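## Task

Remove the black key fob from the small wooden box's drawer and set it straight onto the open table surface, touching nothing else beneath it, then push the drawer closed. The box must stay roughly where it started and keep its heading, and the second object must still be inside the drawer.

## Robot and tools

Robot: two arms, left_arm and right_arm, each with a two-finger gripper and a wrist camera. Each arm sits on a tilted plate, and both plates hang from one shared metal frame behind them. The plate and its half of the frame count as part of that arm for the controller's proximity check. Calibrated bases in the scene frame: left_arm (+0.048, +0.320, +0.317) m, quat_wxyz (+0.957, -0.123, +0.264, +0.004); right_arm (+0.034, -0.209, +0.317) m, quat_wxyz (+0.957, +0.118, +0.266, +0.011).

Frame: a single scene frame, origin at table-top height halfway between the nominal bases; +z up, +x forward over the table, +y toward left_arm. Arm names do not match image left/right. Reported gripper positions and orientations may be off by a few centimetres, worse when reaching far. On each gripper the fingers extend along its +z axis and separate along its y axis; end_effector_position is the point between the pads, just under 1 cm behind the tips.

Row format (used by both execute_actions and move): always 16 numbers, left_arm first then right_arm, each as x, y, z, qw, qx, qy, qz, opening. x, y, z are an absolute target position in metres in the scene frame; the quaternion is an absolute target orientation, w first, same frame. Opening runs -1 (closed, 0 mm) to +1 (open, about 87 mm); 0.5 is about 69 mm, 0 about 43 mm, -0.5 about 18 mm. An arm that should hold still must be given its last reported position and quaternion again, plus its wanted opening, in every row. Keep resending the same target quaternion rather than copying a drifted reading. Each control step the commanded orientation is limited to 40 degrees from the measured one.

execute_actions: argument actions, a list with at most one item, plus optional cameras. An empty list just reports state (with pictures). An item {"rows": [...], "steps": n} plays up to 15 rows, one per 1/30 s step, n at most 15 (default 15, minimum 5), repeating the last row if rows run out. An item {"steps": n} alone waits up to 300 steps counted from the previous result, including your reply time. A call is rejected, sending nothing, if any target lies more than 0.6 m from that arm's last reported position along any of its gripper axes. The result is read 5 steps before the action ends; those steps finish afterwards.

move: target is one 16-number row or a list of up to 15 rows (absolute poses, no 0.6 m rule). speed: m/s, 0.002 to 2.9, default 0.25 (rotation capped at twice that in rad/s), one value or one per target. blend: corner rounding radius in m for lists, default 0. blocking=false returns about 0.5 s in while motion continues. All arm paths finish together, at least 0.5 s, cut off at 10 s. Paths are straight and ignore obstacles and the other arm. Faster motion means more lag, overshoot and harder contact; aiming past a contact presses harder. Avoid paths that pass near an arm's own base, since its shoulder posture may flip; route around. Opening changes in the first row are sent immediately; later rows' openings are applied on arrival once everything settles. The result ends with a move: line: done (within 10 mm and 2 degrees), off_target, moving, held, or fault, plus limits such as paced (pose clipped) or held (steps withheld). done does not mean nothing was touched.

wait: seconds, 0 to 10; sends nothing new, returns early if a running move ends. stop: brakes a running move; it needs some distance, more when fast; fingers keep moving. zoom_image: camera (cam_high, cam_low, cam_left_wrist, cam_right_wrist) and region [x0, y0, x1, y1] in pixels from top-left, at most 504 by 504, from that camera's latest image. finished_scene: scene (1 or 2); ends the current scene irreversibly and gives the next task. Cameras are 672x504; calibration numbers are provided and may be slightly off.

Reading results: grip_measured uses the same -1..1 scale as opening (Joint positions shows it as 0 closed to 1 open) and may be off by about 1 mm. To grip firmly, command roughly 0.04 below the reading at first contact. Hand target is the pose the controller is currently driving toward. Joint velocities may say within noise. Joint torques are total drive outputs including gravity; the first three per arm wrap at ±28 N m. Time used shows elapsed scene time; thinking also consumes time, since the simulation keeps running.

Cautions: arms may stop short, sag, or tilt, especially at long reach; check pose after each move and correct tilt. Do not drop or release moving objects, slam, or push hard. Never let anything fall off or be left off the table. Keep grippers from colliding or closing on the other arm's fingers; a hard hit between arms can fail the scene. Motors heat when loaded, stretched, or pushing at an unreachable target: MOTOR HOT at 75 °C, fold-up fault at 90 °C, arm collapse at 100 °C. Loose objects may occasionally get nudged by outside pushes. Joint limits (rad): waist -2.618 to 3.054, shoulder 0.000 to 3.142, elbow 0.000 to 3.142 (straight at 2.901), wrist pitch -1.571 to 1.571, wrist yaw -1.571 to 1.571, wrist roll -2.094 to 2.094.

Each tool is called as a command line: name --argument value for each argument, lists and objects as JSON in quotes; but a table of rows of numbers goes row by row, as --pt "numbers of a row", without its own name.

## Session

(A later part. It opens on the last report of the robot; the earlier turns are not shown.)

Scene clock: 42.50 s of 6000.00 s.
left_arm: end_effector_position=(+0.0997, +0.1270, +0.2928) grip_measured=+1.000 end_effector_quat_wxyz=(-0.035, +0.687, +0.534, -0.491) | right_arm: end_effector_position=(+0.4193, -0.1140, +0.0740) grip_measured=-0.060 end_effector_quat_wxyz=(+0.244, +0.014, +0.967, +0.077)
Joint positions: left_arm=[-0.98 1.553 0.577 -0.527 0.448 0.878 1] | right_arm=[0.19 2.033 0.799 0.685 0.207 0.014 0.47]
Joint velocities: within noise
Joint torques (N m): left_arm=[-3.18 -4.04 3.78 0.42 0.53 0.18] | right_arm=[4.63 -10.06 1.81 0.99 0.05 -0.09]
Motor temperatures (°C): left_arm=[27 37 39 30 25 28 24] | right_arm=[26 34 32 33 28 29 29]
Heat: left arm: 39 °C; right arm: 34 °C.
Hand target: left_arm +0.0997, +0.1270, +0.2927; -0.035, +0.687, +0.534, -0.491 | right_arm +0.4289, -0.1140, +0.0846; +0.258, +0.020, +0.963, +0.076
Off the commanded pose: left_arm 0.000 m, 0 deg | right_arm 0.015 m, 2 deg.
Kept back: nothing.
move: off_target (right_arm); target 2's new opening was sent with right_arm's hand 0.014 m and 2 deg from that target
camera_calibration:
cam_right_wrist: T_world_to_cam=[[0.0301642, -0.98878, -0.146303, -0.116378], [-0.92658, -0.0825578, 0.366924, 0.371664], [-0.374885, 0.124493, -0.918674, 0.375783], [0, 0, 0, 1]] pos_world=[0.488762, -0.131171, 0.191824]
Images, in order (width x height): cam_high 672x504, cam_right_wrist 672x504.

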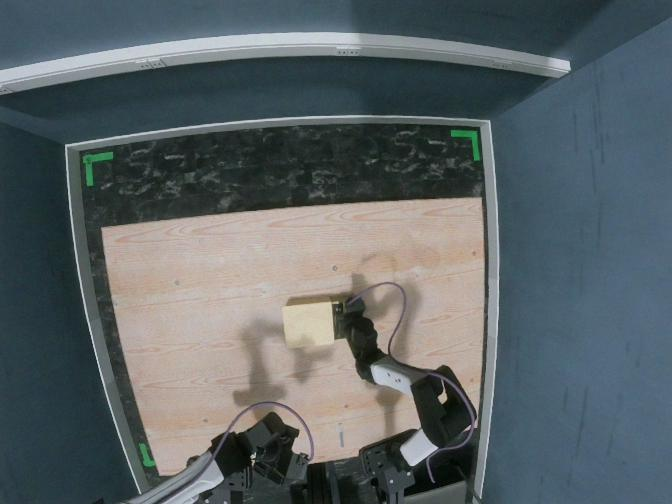

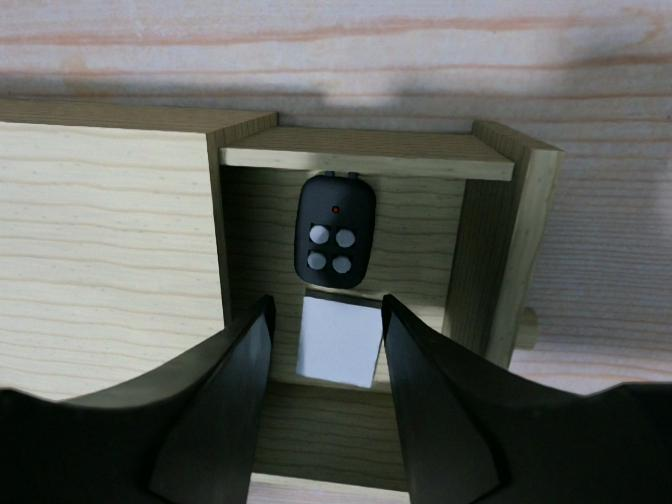

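move --target '[0.0997, 0.1270, 0.2928, -0.035, 0.687, 0.534, -0.491, 1, 0.430, -0.107, 0.046, 0.2580, 0.0203, 0.9630, 0.0758, -0.06]' --speed 0.12 --cameras '["cam_right_wrist"]'

zoom_image --camera "cam_right_wrist" --region '[150, 130, 470, 400]'

Scene clock: 43.83 s of 6000.00 s.
left_arm: end_effector_position=(+0.0997, +0.1270, +0.2928) grip_measured=+1.000 end_effector_quat_wxyz=(-0.035, +0.687, +0.534, -0.491) | right_arm: end_effector_position=(+0.4228, -0.1100, +0.0484) grip_measured=-0.060 end_effector_quat_wxyz=(+0.246, +0.017, +0.967, +0.070)
Joint positions: left_arm=[-0.98 1.553 0.577 -0.527 0.448 0.878 1] | right_arm=[0.183 2.146 0.863 0.738 0.215 0.012 0.47]
Joint velocities: within noise
Joint torques (N m): left_arm=[-3.21 -4.07 3.77 0.42 0.53 0.17] | right_arm=[3.82 -6.13 3.22 1.34 -0.19 -0.12]
Motor temperatures (°C): left_arm=[27 37 39 30 25 28 24] | right_arm=[26 34 32 33 28 29 29]
Heat: left arm: 39 °C; right arm: 34 °C.
Hand target: left_arm +0.0997, +0.1270, +0.2927; -0.035, +0.687, +0.534, -0.491 | right_arm +0.4299, -0.1071, +0.0464; +0.258, +0.020, +0.963, +0.076
Off the commanded pose: left_arm 0.000 m, 0 deg | right_arm 0.008 m, 2 deg.
Kept back: nothing.
move: done
camera_calibration:
cam_right_wrist: T_world_to_cam=[[0.0210904, -0.990598, -0.135166, -0.113142], [-0.928114, -0.0696623, 0.365721, 0.386695], [-0.371699, 0.117736, -0.920857, 0.351099], [0, 0, 0, 1]] pos_world=[0.491787, -0.126477, 0.166597]
Images, in order (width x height): cam_right_wrist 672x504.

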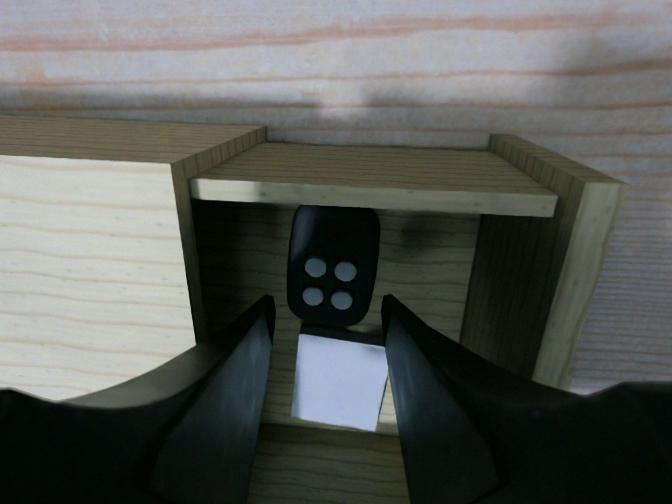

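Scaled by 1.575 from the camera's 672x504 image, which has a finer 960x720 frame.

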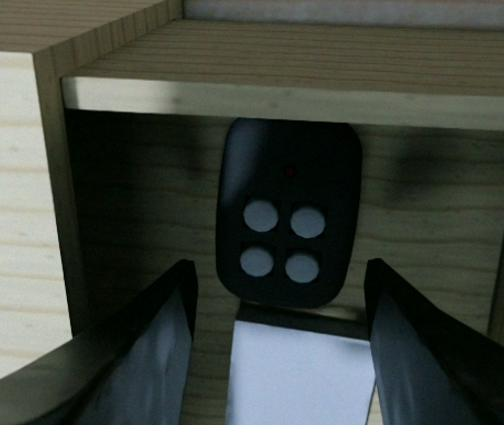

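move --pt "0.0997 0.1270 0.2928 -0.035 0.687 0.534 -0.491 1 0.430 -0.1055 0.027 0.2580 0.0203 0.9630 0.0758 -0.06" --pt "0.0997 0.1270 0.2928 -0.035 0.687 0.534 -0.491 1 0.430 -0.1055 0.027 0.2580 0.0203 0.9630 0.0758 -0.36" --speed 0.08 --cameras '["cam_right_wrist"]'

zoom_image --camera "cam_right_wrist" --region '[150, 130, 470, 400]'

Scene clock: 45.73 s of 6000.00 s.
left_arm: end_effector_position=(+0.0997, +0.1270, +0.2928) grip_measured=+1.000 end_effector_quat_wxyz=(-0.035, +0.687, +0.534, -0.491) | right_arm: end_effector_position=(+0.4290, -0.1141, +0.0342) grip_measured=-0.185 end_effector_quat_wxyz=(+0.255, +0.021, +0.965, +0.061)
Joint positions: left_arm=[-0.98 1.553 0.577 -0.527 0.448 0.878 1] | right_arm=[0.167 2.207 0.901 0.783 0.22 0.002 0.408]
Joint velocities: within noise
Joint torques (N m): left_arm=[-3.21 -4.07 3.73 0.43 0.54 0.18] | right_arm=[4.12 -5 3.52 1.28 -0.35 -0.1]
Motor temperatures (°C): left_arm=[27 37 39 30 25 28 24] | right_arm=[26 34 32 33 28 29 29]
Heat: left arm: 39 °C; right arm: 34 °C.
Hand target: left_arm +0.0997, +0.1270, +0.2927; -0.035, +0.687, +0.534, -0.491 | right_arm +0.4297, -0.1057, +0.0275; +0.258, +0.020, +0.963, +0.076
Off the commanded pose: left_arm 0.000 m, 0 deg | right_arm 0.011 m, 2 deg.
Kept back: nothing.
move: off_target (right_arm); target 2's new opening was sent with right_arm's hand 0.013 m and 2 deg from that target
camera_calibration:
cam_right_wrist: T_world_to_cam=[[0.00997401, -0.992704, -0.120163, -0.115187], [-0.935326, -0.0517612, 0.34998, 0.403124], [-0.353647, 0.108901, -0.929018, 0.33244], [0, 0, 0, 1]] pos_world=[0.495767, -0.129683, 0.153917]
Images, in order (width x height): cam_right_wrist 672x504.

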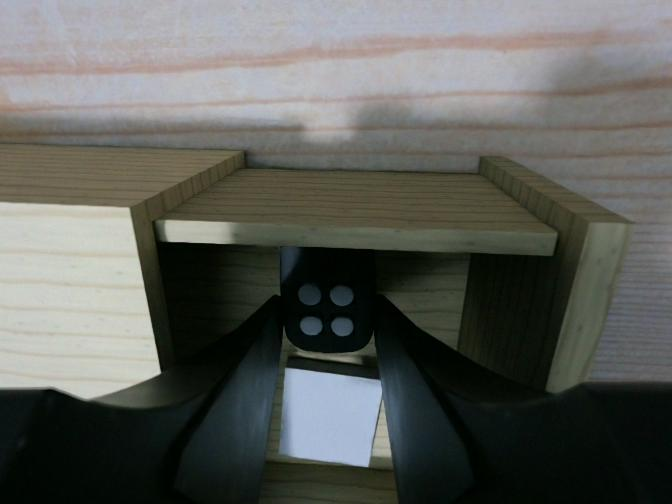

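Scaled by 1.575 from the camera's 672x504 image, which has a finer 960x720 frame.

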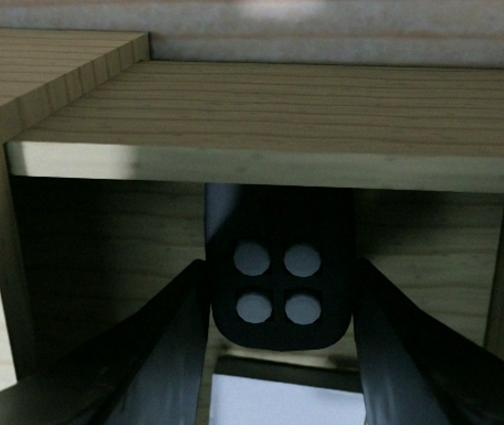

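move --pt "0.0997 0.1270 0.2928 -0.035 0.687 0.534 -0.491 1 0.428 -0.118 0.070 0.2580 0.0203 0.9630 0.0758 -0.36" --pt "0.0997 0.1270 0.2928 -0.035 0.687 0.534 -0.491 1 0.425 -0.135 0.140 0.2580 0.0203 0.9630 0.0758 -0.36" --pt "0.0997 0.1270 0.2928 -0.035 0.687 0.534 -0.491 1 0.425 -0.275 0.140 0.2587 0.0090 0.9653 0.0337 -0.36" --pt "0.0997 0.1270 0.2928 -0.035 0.687 0.534 -0.491 1 0.425 -0.285 0.070 0.2587 0.0090 0.9653 0.0337 -0.36" --speed '[0.12, 0.2, 0.3, 0.2]' --blend '[0.01, 0.03, 0.03, 0]' --cameras '["cam_right_wrist", "cam_low", "cam_high"]'

zoom_image --camera "cam_right_wrist" --region '[150, 130, 520, 430]'

zoom_image --camera "cam_low" --region '[0, 160, 300, 400]'

Scene clock: 48.80 s of 6000.00 s.
left_arm: end_effector_position=(+0.0997, +0.1270, +0.2928) grip_measured=+1.000 end_effector_quat_wxyz=(-0.035, +0.687, +0.534, -0.491) | right_arm: end_effector_position=(+0.4179, -0.2816, +0.0714) grip_measured=-0.185 end_effector_quat_wxyz=(+0.246, +0.013, +0.969, +0.035)
Joint positions: left_arm=[-0.98 1.553 0.577 -0.527 0.448 0.878 1] | right_arm=[-0.26 1.899 0.776 0.6 -0.101 -0.238 0.408]
Joint velocities: within noise
Joint torques (N m): left_arm=[-3.18 -4.07 3.74 0.44 0.53 0.18] | right_arm=[0.46 -6.58 3.45 1.25 -0.26 -0.26]
Motor temperatures (°C): left_arm=[27 37 39 30 25 27 24] | right_arm=[26 35 32 33 28 29 29]
Heat: left arm: 39 °C; right arm: 35 °C.
Hand target: left_arm +0.0997, +0.1270, +0.2927; -0.035, +0.687, +0.534, -0.491 | right_arm +0.4247, -0.2851, +0.0702; +0.258, +0.009, +0.965, +0.034
Off the commanded pose: left_arm 0.000 m, 0 deg | right_arm 0.008 m, 2 deg.
Kept back: nothing.
move: done
camera_calibration:
cam_right_wrist: T_world_to_cam=[[0.0118141, -0.997803, -0.0651903, -0.283069], [-0.928392, -0.0351616, 0.369936, 0.37136], [-0.371415, 0.0561517, -0.926767, 0.373675], [0, 0, 0, 1]] pos_world=[0.486901, -0.290372, 0.190477]
Images, in order (width x height): cam_high 672x504, cam_low 672x504, cam_right_wrist 672x504.

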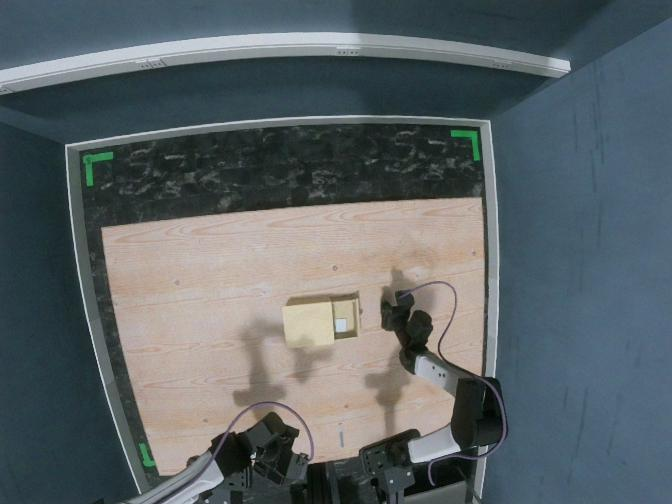

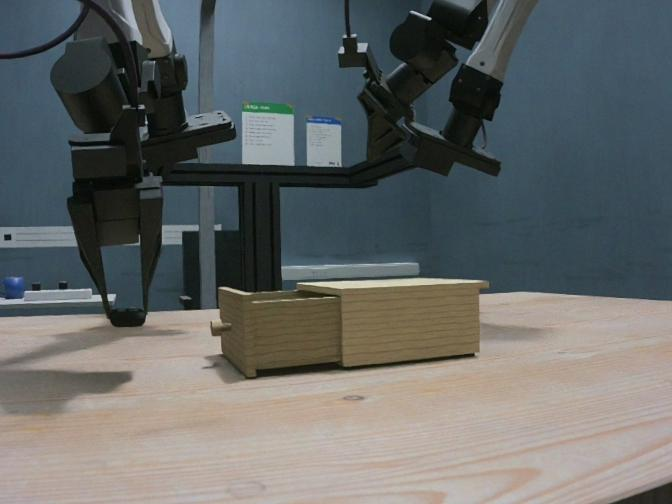

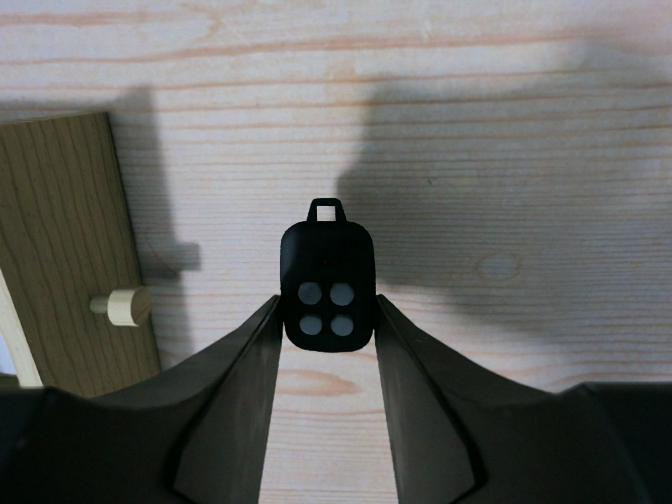

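Scaled by 1.362 from the camera's 672x504 image, which has a finer 960x720 frame.

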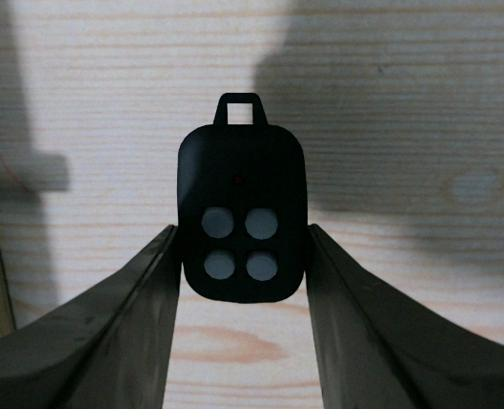

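Scaled by 1.680 from the camera's 672x504 image, which has a finer 960x720 frame.

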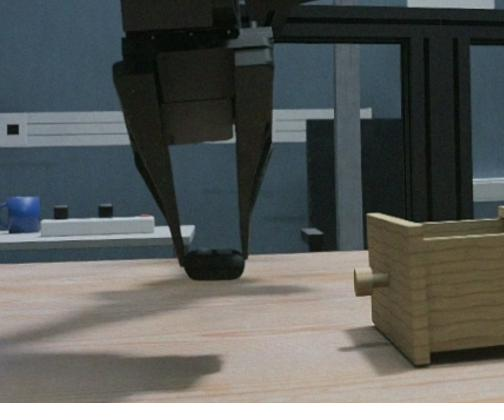

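move --pt "0.0997 0.1270 0.2928 -0.035 0.687 0.534 -0.491 1 0.425 -0.285 0.036 0.2587 0.0090 0.9653 0.0337 -0.36" --pt "0.0997 0.1270 0.2928 -0.035 0.687 0.534 -0.491 1 0.425 -0.285 0.016 0.2587 0.0090 0.9653 0.0337 -0.36" --speed '[0.15, 0.05]' --cameras '["cam_low"]'

zoom_image --camera "cam_low" --region '[0, 220, 200, 400]'

Scene clock: 50.87 s of 6000.00 s.
left_arm: end_effector_position=(+0.0997, +0.1270, +0.2928) grip_measured=+1.000 end_effector_quat_wxyz=(-0.035, +0.687, +0.534, -0.491) | right_arm: end_effector_position=(+0.4203, -0.2815, +0.0214) grip_measured=-0.184 end_effector_quat_wxyz=(+0.247, +0.012, +0.968, +0.037)
Joint positions: left_arm=[-0.98 1.553 0.577 -0.527 0.448 0.878 1] | right_arm=[-0.274 2.116 0.882 0.711 -0.118 -0.244 0.408]
Joint velocities: within noise
Joint torques (N m): left_arm=[-3.23 -4.12 3.77 0.43 0.54 0.19] | right_arm=[0.43 -5.75 2.74 1.35 -0.23 -0.25]
Motor temperatures (°C): left_arm=[27 37 39 30 25 27 23] | right_arm=[26 35 32 33 28 29 29]
Heat: left arm: 39 °C; right arm: 35 °C.
Hand target: left_arm +0.0997, +0.1270, +0.2927; -0.035, +0.687, +0.534, -0.491 | right_arm +0.4247, -0.2849, +0.0163; +0.258, +0.009, +0.965, +0.034
Off the commanded pose: left_arm 0.000 m, 0 deg | right_arm 0.008 m, 1 deg.
Kept back: nothing.
move: done
Images, in order (width x height): cam_low 672x504.

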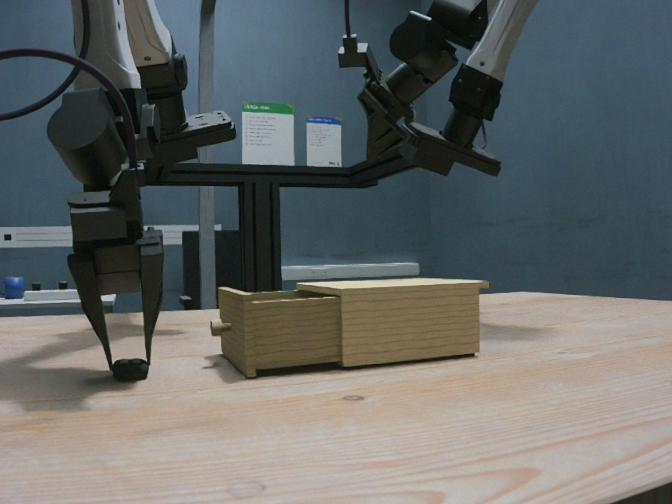

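Scaled by 2.520 from the camera's 672x504 image, which has a finer 960x720 frame.

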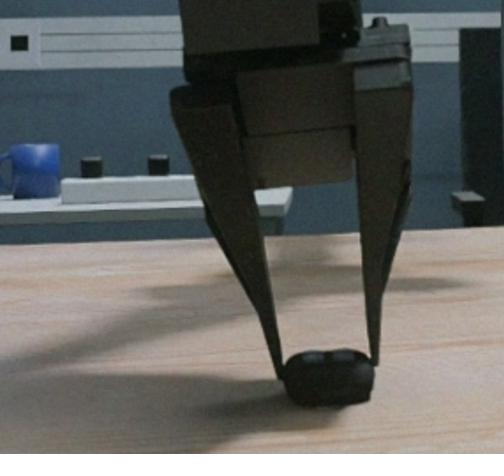

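move --target '[0.0997, 0.1270, 0.2928, -0.035, 0.687, 0.534, -0.491, 1, 0.425, -0.285, 0.007, 0.2587, 0.0090, 0.9653, 0.0337, -0.36]' --speed 0.05 --cameras '["cam_low"]'

zoom_image --camera "cam_low" --region '[0, 220, 200, 400]'

Scene clock: 51.87 s of 6000.00 s.
left_arm: end_effector_position=(+0.0997, +0.1270, +0.2928) grip_measured=+1.000 end_effector_quat_wxyz=(-0.035, +0.687, +0.534, -0.491) | right_arm: end_effector_position=(+0.4200, -0.2816, +0.0204) grip_measured=-0.184 end_effector_quat_wxyz=(+0.249, +0.012, +0.968, +0.040)
Joint positions: left_arm=[-0.98 1.553 0.577 -0.527 0.448 0.878 1] | right_arm=[-0.278 2.121 0.882 0.718 -0.128 -0.244 0.408]
Joint velocities: within noise
Joint torques (N m): left_arm=[-3.19 -4.05 3.77 0.42 0.52 0.17] | right_arm=[0.75 -3.47 4.78 1.45 -0.13 -0.27]
Motor temperatures (°C): left_arm=[27 37 39 30 25 27 23] | right_arm=[26 35 32 33 28 29 29]
Heat: left arm: 39 °C; right arm: 35 °C.
Hand target: left_arm +0.0997, +0.1270, +0.2927; -0.035, +0.687, +0.534, -0.491 | right_arm +0.4240, -0.2849, +0.0080; +0.258, +0.009, +0.966, +0.034
Off the commanded pose: left_arm 0.000 m, 0 deg | right_arm 0.015 m, 1 deg.
Kept back: nothing.
move: off_target (right_arm)
Images, in order (width x height): cam_low 672x504.

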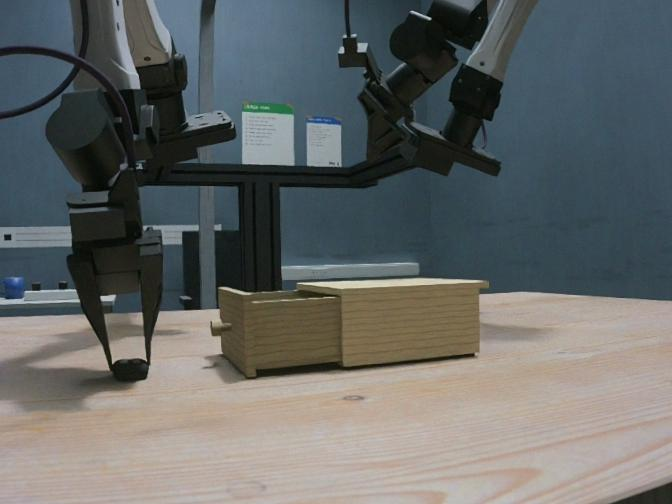

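Scaled by 2.520 from the camera's 672x504 image, which has a finer 960x720 frame.

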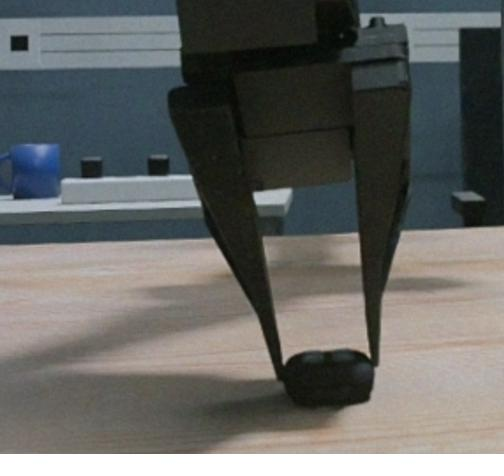

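move --pt "0.0997 0.1270 0.2928 -0.035 0.687 0.534 -0.491 1 0.4215 -0.2825 0.0185 0.2587 0.0090 0.9653 0.0337 0.15" --pt "0.0997 0.1270 0.2928 -0.035 0.687 0.534 -0.491 1 0.4215 -0.2825 0.085 0.2587 0.0090 0.9653 0.0337 0.15" --speed '[0.1, 0.2]' --cameras '["cam_right_wrist", "cam_high"]'

zoom_image --camera "cam_high" --region '[270, 280, 430, 370]'

Scene clock: 54.03 s of 6000.00 s.
left_arm: end_effector_position=(+0.0997, +0.1270, +0.2928) grip_measured=+1.000 end_effector_quat_wxyz=(-0.035, +0.687, +0.534, -0.491) | right_arm: end_effector_position=(+0.4139, -0.2820, +0.0753) grip_measured=+0.150 end_effector_quat_wxyz=(+0.248, +0.010, +0.968, +0.038)
Joint positions: left_arm=[-0.98 1.553 0.577 -0.527 0.448 0.878 1] | right_arm=[-0.268 1.88 0.753 0.603 -0.116 -0.246 0.575]
Joint velocities: within noise
Joint torques (N m): left_arm=[-3.19 -4.05 3.75 0.43 0.54 0.18] | right_arm=[1.94 -10.14 1.81 0.95 -0.03 -0.11]
Motor temperatures (°C): left_arm=[27 37 39 30 25 27 23] | right_arm=[26 35 31 33 28 29 29]
Heat: left arm: 39 °C; right arm: 35 °C.
Hand target: left_arm +0.0997, +0.1270, +0.2927; -0.035, +0.687, +0.534, -0.491 | right_arm +0.4216, -0.2824, +0.0848; +0.259, +0.009, +0.965, +0.034
Off the commanded pose: left_arm 0.000 m, 0 deg | right_arm 0.012 m, 1 deg.
Kept back: nothing.
move: off_target (right_arm)
camera_calibration:
cam_right_wrist: T_world_to_cam=[[0.0188425, -0.997355, -0.070194, -0.28554], [-0.929315, -0.0433677, 0.366732, 0.364423], [-0.368806, 0.0583222, -0.927675, 0.375416], [0, 0, 0, 1]] pos_world=[0.4825, -0.290876, 0.194575]
Images, in order (width x height): cam_high 672x504, cam_right_wrist 672x504.

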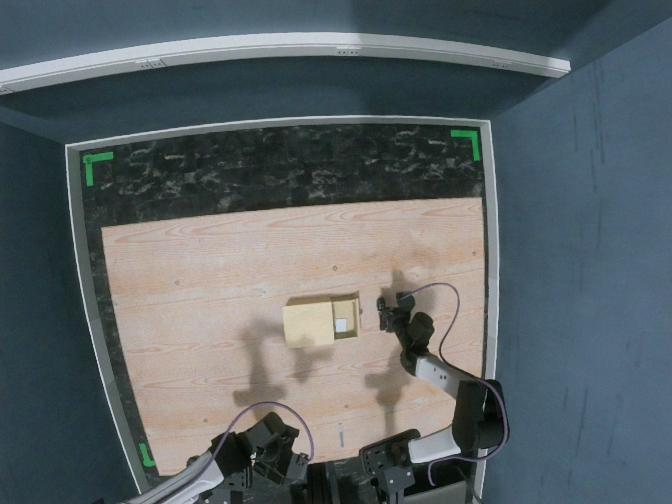

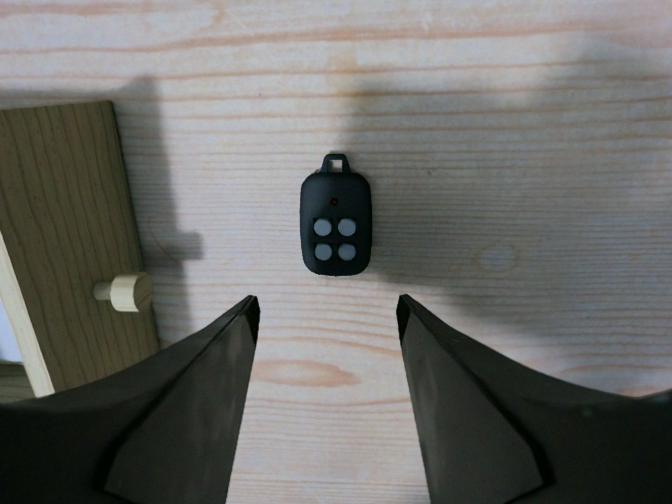

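Scaled by 3.150 from the camera's 672x504 image, which has a finer 960x720 frame.

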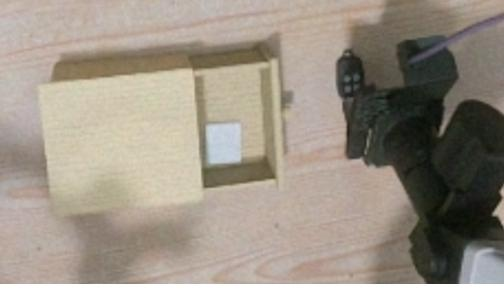

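move --pt "0.0997 0.1270 0.2928 -0.035 0.687 0.534 -0.491 1 0.386 -0.212 0.075 0.2578 0.0226 0.9622 0.0842 -1" --pt "0.0997 0.1270 0.2928 -0.035 0.687 0.534 -0.491 1 0.386 -0.205 0.045 0.2578 0.0226 0.9622 0.0842 -1" --pt "0.0997 0.1270 0.2928 -0.035 0.687 0.534 -0.491 1 0.386 -0.135 0.045 0.2578 0.0226 0.9622 0.0842 -1" --pt "0.0997 0.1270 0.2928 -0.035 0.687 0.534 -0.491 1 0.386 -0.100 0.045 0.2578 0.0226 0.9622 0.0842 -1" --speed '[0.25, 0.2, 0.12, 0.08]' --blend '[0.01, 0.01, 0.0, 0]' --cameras '["cam_right_wrist", "cam_high", "cam_low"]'

zoom_image --camera "cam_high" --region '[270, 280, 430, 370]'

Scene clock: 57.33 s of 6000.00 s.
left_arm: end_effector_position=(+0.0997, +0.1270, +0.2928) grip_measured=+1.000 end_effector_quat_wxyz=(-0.035, +0.687, +0.534, -0.491) | right_arm: end_effector_position=(+0.3810, -0.1252, +0.0443) grip_measured=-0.974 end_effector_quat_wxyz=(+0.248, +0.020, +0.968, +0.047)
Joint positions: left_arm=[-0.98 1.553 0.577 -0.527 0.448 0.878 1] | right_arm=[0.174 2.171 0.703 0.928 0.253 0.001 0.013]
Joint velocities: within noise
Joint torques (N m): left_arm=[-3.18 -4.08 3.79 0.41 0.54 0.17] | right_arm=[6.78 -5.08 2.28 1.27 -0.5 0.22]
Motor temperatures (°C): left_arm=[27 37 39 30 25 27 23] | right_arm=[26 35 31 33 28 29 29]
Heat: left arm: 39 °C; right arm: 35 °C.
Hand target: left_arm +0.0997, +0.1270, +0.2927; -0.035, +0.687, +0.534, -0.491 | right_arm +0.3853, -0.1007, +0.0463; +0.257, +0.022, +0.963, +0.084
Off the commanded pose: left_arm 0.000 m, 0 deg | right_arm 0.026 m, 4 deg.
Kept back: nothing.
move: off_target (right_arm)
camera_calibration:
cam_right_wrist: T_world_to_cam=[[0.00396548, -0.995676, -0.0928137, -0.123887], [-0.929803, -0.0378306, 0.366109, 0.352963], [-0.368037, 0.0848467, -0.925932, 0.328356], [0, 0, 0, 1]] pos_world=[0.449524, -0.137859, 0.163315]
Images, in order (width x height): cam_high 672x504, cam_low 672x504, cam_right_wrist 672x504.

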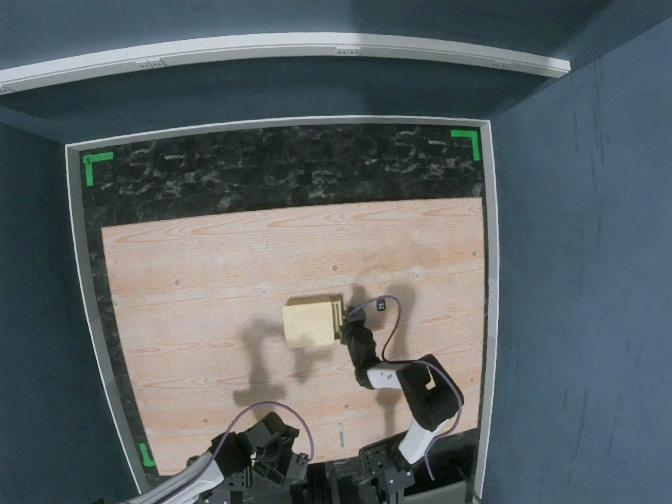

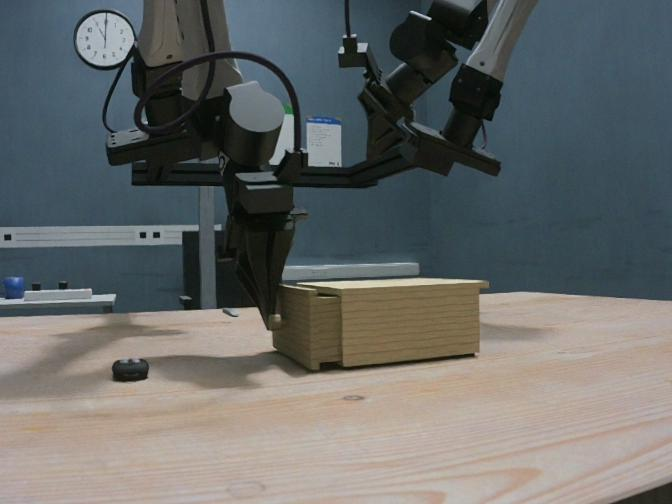

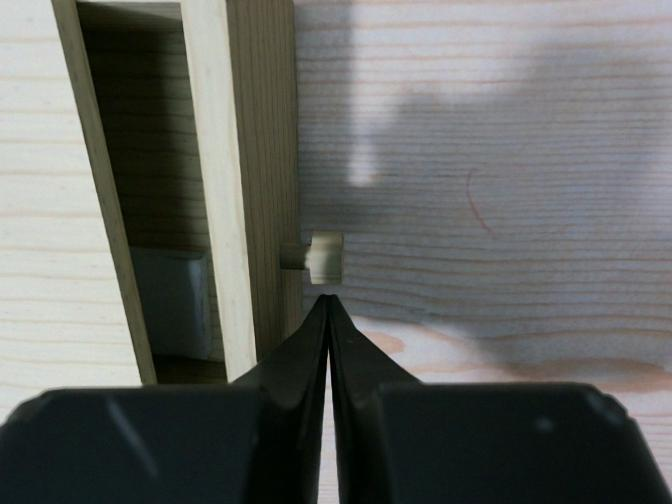

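Scaled by 3.150 from the camera's 672x504 image, which has a finer 960x720 frame.

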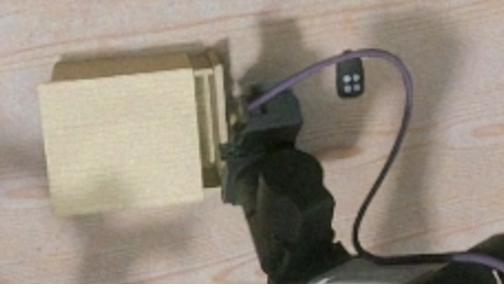

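move --target '[0.0997, 0.1270, 0.2928, -0.035, 0.687, 0.534, -0.491, 1, 0.386, -0.068, 0.045, 0.2578, 0.0226, 0.9622, 0.0842, -1]' --speed 0.08 --cameras '["cam_right_wrist", "cam_high", "cam_low"]'

zoom_image --camera "cam_high" --region '[270, 280, 430, 370]'

Scene clock: 60.43 s of 6000.00 s.
left_arm: end_effector_position=(+0.0997, +0.1270, +0.2928) grip_measured=+1.000 end_effector_quat_wxyz=(-0.035, +0.687, +0.534, -0.491) | right_arm: end_effector_position=(+0.3785, -0.0966, +0.0434) grip_measured=-0.974 end_effector_quat_wxyz=(+0.245, +0.016, +0.968, +0.041)
Joint positions: left_arm=[-0.98 1.553 0.577 -0.527 0.448 0.878 1] | right_arm=[0.263 2.214 0.744 0.91 0.339 0.042 0.013]
Joint velocities: within noise
Joint torques (N m): left_arm=[-3.25 -4.1 3.75 0.42 0.54 0.18] | right_arm=[7.39 -5.3 3.07 1.26 -0.54 0.25]
Motor temperatures (°C): left_arm=[27 37 39 30 25 27 23] | right_arm=[26 35 31 33 28 29 29]
Heat: left arm: 39 °C; right arm: 35 °C.
Hand target: left_arm +0.0997, +0.1270, +0.2927; -0.035, +0.687, +0.534, -0.491 | right_arm +0.3849, -0.0688, +0.0467; +0.257, +0.022, +0.963, +0.084
Off the commanded pose: left_arm 0.000 m, 0 deg | right_arm 0.030 m, 5 deg.
Kept back: nothing.
move: off_target (right_arm)
camera_calibration:
cam_right_wrist: T_world_to_cam=[[0.00763181, -0.996787, -0.0797387, -0.0974506], [-0.927826, -0.0367978, 0.371195, 0.35123], [-0.372936, 0.0711507, -0.925125, 0.324661], [0, 0, 0, 1]] pos_world=[0.447701, -0.107313, 0.162207]
Images, in order (width x height): cam_high 672x504, cam_low 672x504, cam_right_wrist 672x504.

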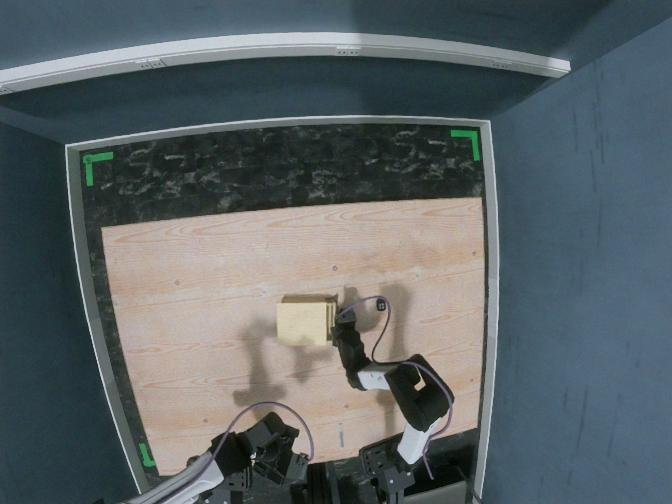

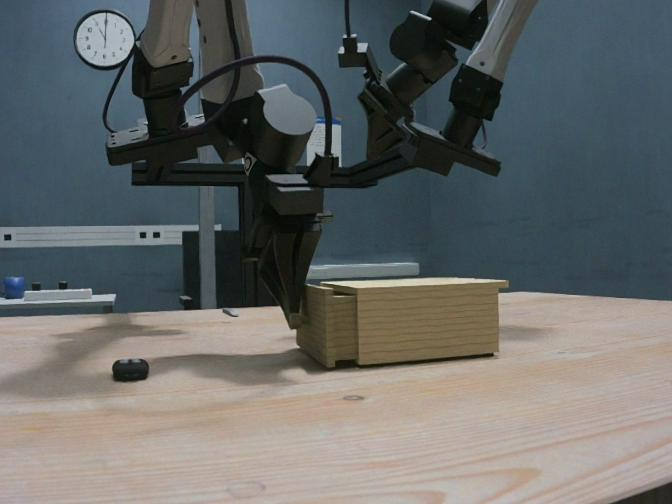

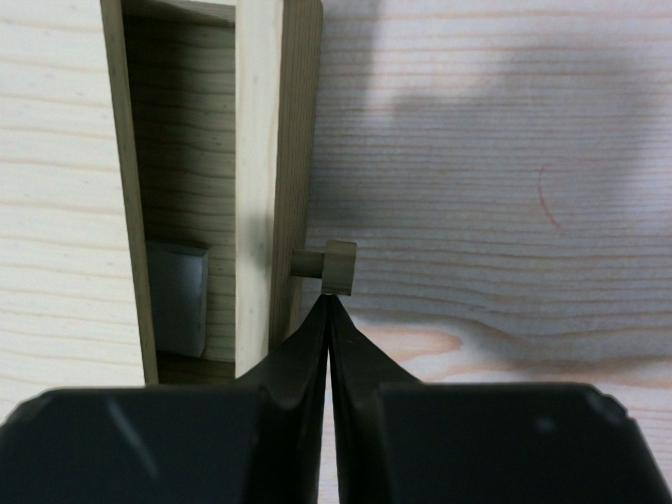

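Scaled by 3.150 from the camera's 672x504 image, which has a finer 960x720 frame.

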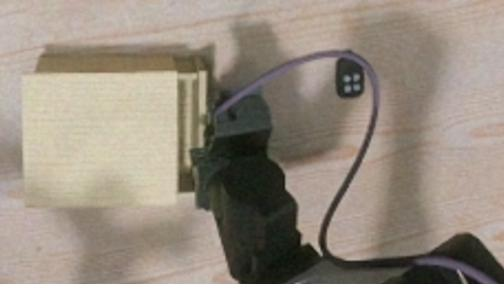

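move --pt "0.36 0.19 0.18 0.25847 -0.01355 0.96461 -0.05055 -1 0.384 -0.132 0.047 0.2578 0.0226 0.9622 0.0842 -1" --pt "0.405 0.172 0.052 0.25847 -0.01355 0.96461 -0.05055 -1 0.403 -0.132 0.047 0.2578 0.0226 0.9622 0.0842 -1" --pt "0.405 0.118 0.052 0.25847 -0.01355 0.96461 -0.05055 -1 0.403 -0.132 0.047 0.2578 0.0226 0.9622 0.0842 -1" --speed '[0.6, 0.3, 0.1]' --blend '[0.02, 0.005, 0]' --cameras '["all"]'

zoom_image --camera "cam_high" --region '[240, 280, 400, 370]'

Scene clock: 65.77 s of 6000.00 s.
left_arm: end_effector_position=(+0.4108, +0.1192, +0.0571) grip_measured=-0.993 end_effector_quat_wxyz=(+0.266, -0.013, +0.962, -0.058) | right_arm: end_effector_position=(+0.3862, -0.1252, +0.0371) grip_measured=-0.974 end_effector_quat_wxyz=(+0.238, +0.019, +0.967, +0.085)
Joint positions: left_arm=[-0.503 2.312 0.934 0.81 -0.495 -0.137 0.003] | right_arm=[0.123 2.179 0.74 0.884 0.137 -0.003 0.013]
Joint velocities: within noise
Joint torques (N m): left_arm=[-5.79 -7.2 2.58 1.42 -0.12 0.08] | right_arm=[2.26 -10.07 1.2 0.97 -0.19 -0.27]
Motor temperatures (°C): left_arm=[27 38 39 30 25 27 23] | right_arm=[26 36 31 33 28 29 29]
Heat: left arm: 39 °C; right arm: 36 °C.
Hand target: left_arm +0.4049, +0.1181, +0.0522; +0.259, -0.013, +0.965, -0.051 | right_arm +0.4029, -0.1321, +0.0468; +0.258, +0.023, +0.962, +0.084
Off the commanded pose: left_arm 0.008 m, 1 deg | right_arm 0.021 m, 2 deg.
Kept back: nothing.
move: off_target (right_arm)
camera_calibration:
cam_left_wrist: T_world_to_cam=[[-0.00115987, -0.994207, 0.107479, 0.11085], [-0.952397, 0.0338641, 0.302972, 0.394537], [-0.304857, -0.102012, -0.946919, 0.332387], [0, 0, 0, 1]] pos_world=[0.477215, 0.130755, 0.183296]
cam_right_wrist: T_world_to_cam=[[0.0227884, -0.985841, -0.166129, -0.127804], [-0.92253, -0.0847709, 0.376501, 0.351341], [-0.385252, 0.144679, -0.911399, 0.337184], [0, 0, 0, 1]] pos_world=[0.456936, -0.144994, 0.153798]

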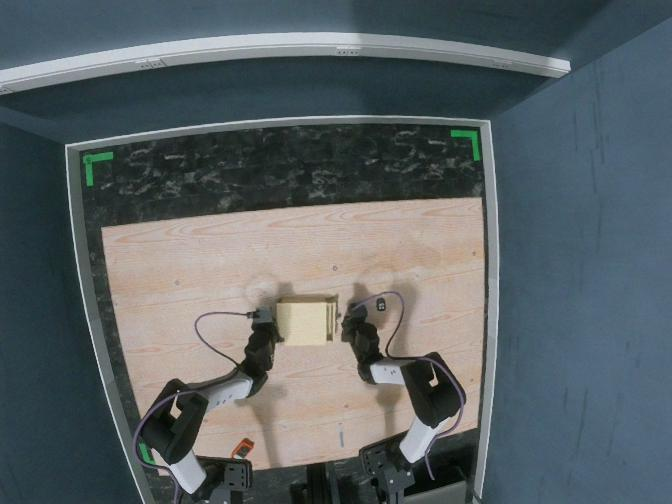

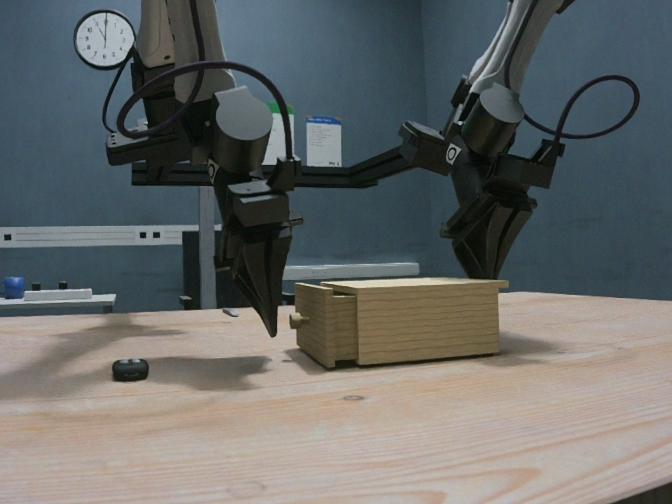

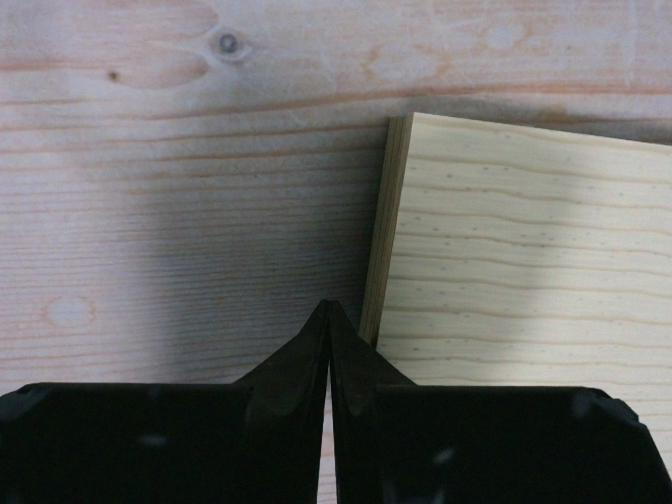

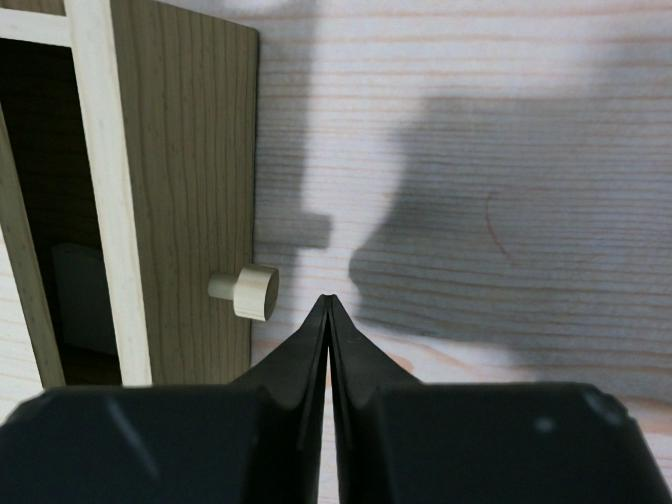

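Scaled by 3.150 from the camera's 672x504 image, which has a finer 960x720 frame.

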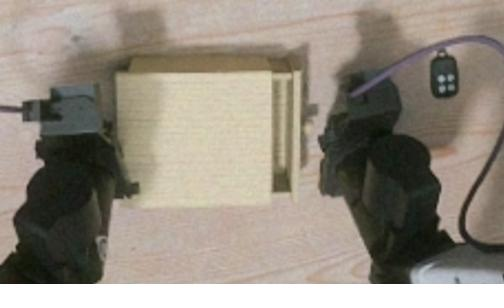

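move --pt "0.405 0.110 0.052 0.25847 -0.01355 0.96461 -0.05055 -1 0.414 -0.124 0.052 0.2578 0.0226 0.9622 0.0842 -1" --pt "0.405 0.110 0.052 0.25847 -0.01355 0.96461 -0.05055 -1 0.410 -0.068 0.050 0.2578 0.0226 0.9622 0.0842 -1" --speed '[0.1, 0.07]' --cameras '["cam_high", "cam_low", "cam_right_wrist"]'

zoom_image --camera "cam_high" --region '[240, 280, 400, 370]'

Scene clock: 67.93 s of 6000.00 s.
left_arm: end_effector_position=(+0.4116, +0.1200, +0.0559) grip_measured=-0.993 end_effector_quat_wxyz=(+0.266, -0.017, +0.963, -0.042) | right_arm: end_effector_position=(+0.4037, -0.1029, +0.0464) grip_measured=-0.974 end_effector_quat_wxyz=(+0.246, +0.025, +0.968, +0.032)
Joint positions: left_arm=[-0.513 2.322 0.952 0.793 -0.537 -0.144 0.003] | right_arm=[0.246 2.181 0.821 0.806 0.348 0.044 0.013]
Joint velocities: within noise
Joint torques (N m): left_arm=[-6.6 -7.12 2.85 1.42 0.08 -0.02] | right_arm=[8.29 -6.04 3.08 1.16 -0.69 0.17]
Motor temperatures (°C): left_arm=[27 38 39 30 25 27 23] | right_arm=[26 36 31 33 28 29 29]
Heat: left arm: 39 °C; right arm: 36 °C.
Hand target: left_arm +0.4048, +0.1102, +0.0524; +0.259, -0.013, +0.965, -0.051 | right_arm +0.4085, -0.0693, +0.0520; +0.256, +0.022, +0.963, +0.084
Off the commanded pose: left_arm 0.013 m, 1 deg | right_arm 0.036 m, 6 deg.
Kept back: nothing.
move: off_target (left_arm, right_arm)
camera_calibration:
cam_right_wrist: T_world_to_cam=[[-0.0142699, -0.99777, -0.0652088, -0.0956137], [-0.92842, -0.0109927, 0.371371, 0.37605], [-0.371259, 0.0658406, -0.926192, 0.336075], [0, 0, 0, 1]] pos_world=[0.472539, -0.113394, 0.165382]
Images, in order (width x height): cam_high 672x504, cam_low 672x504, cam_right_wrist 672x504.

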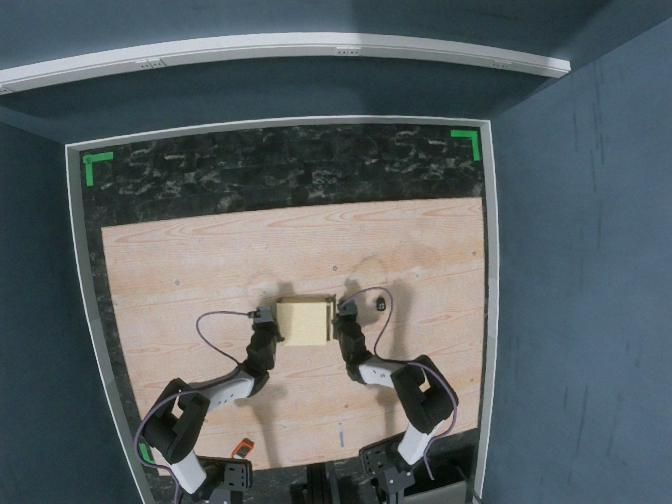

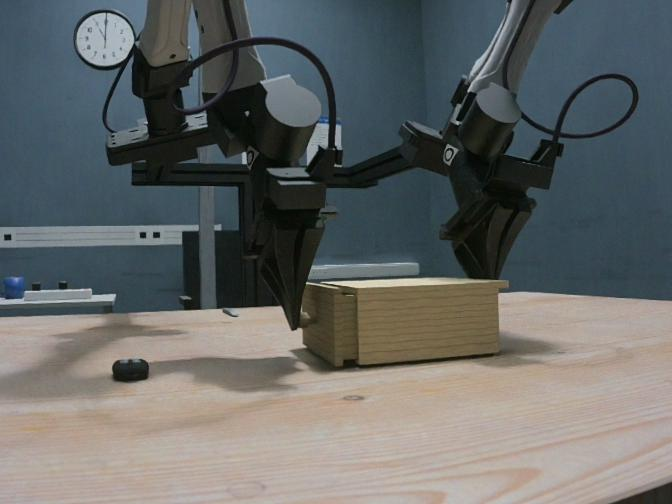

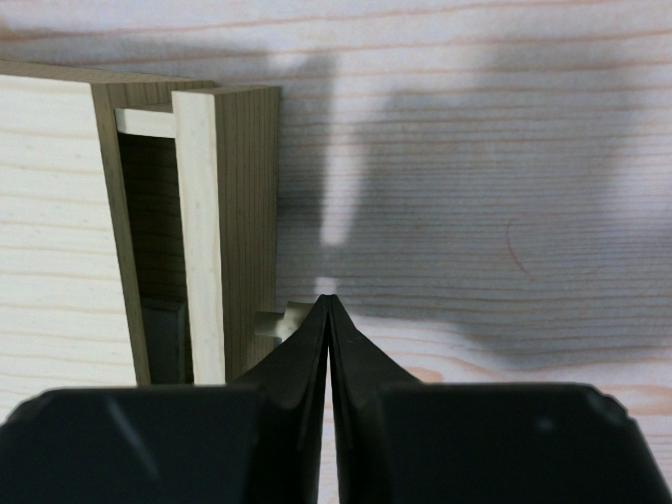

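Scaled by 3.150 from the camera's 672x504 image, which has a finer 960x720 frame.

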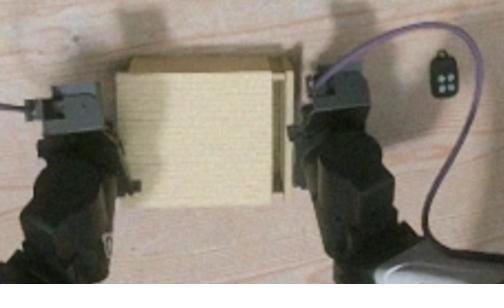

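move --target '[0.405, 0.110, 0.052, 0.25847, -0.01355, 0.96461, -0.05055, -1, 0.407, -0.044, 0.050, 0.2578, 0.0226, 0.9622, 0.0842, -1]' --speed 0.07 --cameras '["cam_high", "cam_low", "cam_right_wrist"]'

zoom_image --camera "cam_high" --region '[240, 280, 400, 370]'

Scene clock: 69.00 s of 6000.00 s.
left_arm: end_effector_position=(+0.4117, +0.1201, +0.0559) grip_measured=-0.993 end_effector_quat_wxyz=(+0.266, -0.017, +0.963, -0.042) | right_arm: end_effector_position=(+0.4045, -0.0860, +0.0475) grip_measured=-0.974 end_effector_quat_wxyz=(+0.251, +0.028, +0.967, +0.019)
Joint positions: left_arm=[-0.513 2.322 0.953 0.793 -0.537 -0.144 0.003] | right_arm=[0.303 2.21 0.85 0.804 0.423 0.073 0.013]
Joint velocities: within noise
Joint torques (N m): left_arm=[-6.57 -7.09 2.82 1.42 0.08 -0.01] | right_arm=[9.13 -5.74 3.37 1.14 -0.9 0.26]
Motor temperatures (°C): left_arm=[27 38 38 30 25 27 23] | right_arm=[27 36 31 33 28 29 29]
Heat: left arm: 38 °C; right arm: 36 °C.
Hand target: left_arm +0.4049, +0.1102, +0.0524; +0.259, -0.014, +0.965, -0.051 | right_arm +0.4050, -0.0459, +0.0528; +0.256, +0.022, +0.963, +0.083
Off the commanded pose: left_arm 0.013 m, 1 deg | right_arm 0.042 m, 8 deg.
Kept back: nothing.
move: off_target (left_arm, right_arm)
camera_calibration:
cam_right_wrist: T_world_to_cam=[[-0.026492, -0.998727, -0.0429319, -0.0749125], [-0.93204, 0.00915157, 0.36224, 0.380325], [-0.361386, 0.0496107, -0.931096, 0.331222], [0, 0, 0, 1]] pos_world=[0.472193, -0.0947298, 0.167415]
Images, in order (width x height): cam_high 672x504, cam_low 672x504, cam_right_wrist 672x504.

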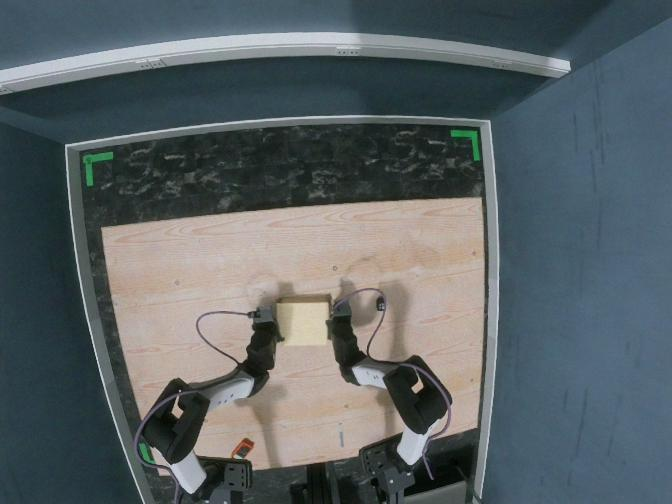

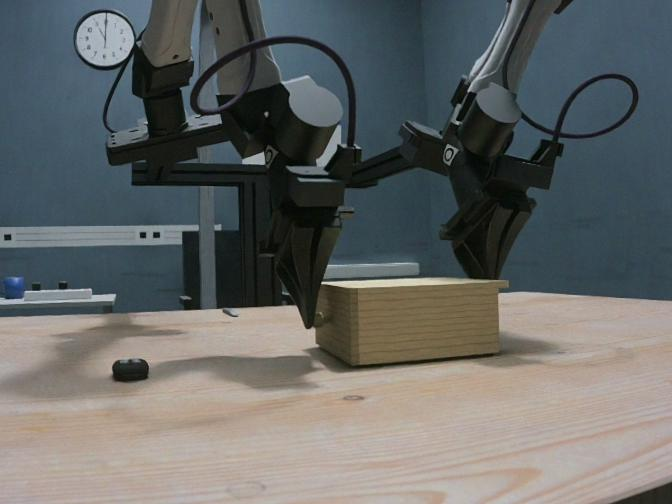

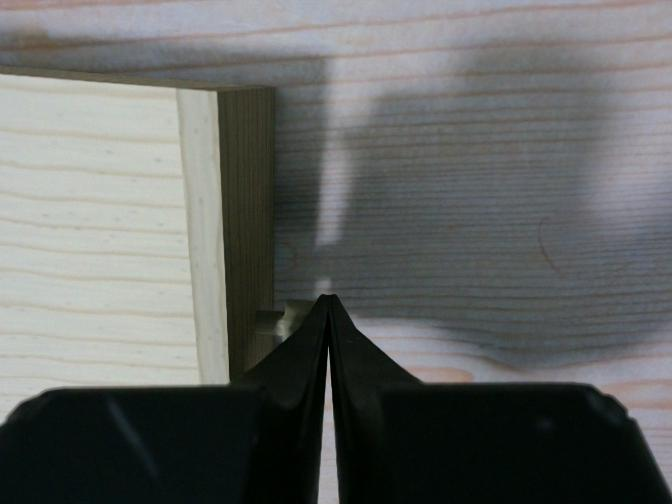

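Scaled by 3.150 from the camera's 672x504 image, which has a finer 960x720 frame.

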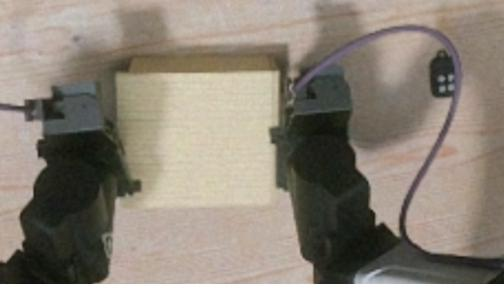

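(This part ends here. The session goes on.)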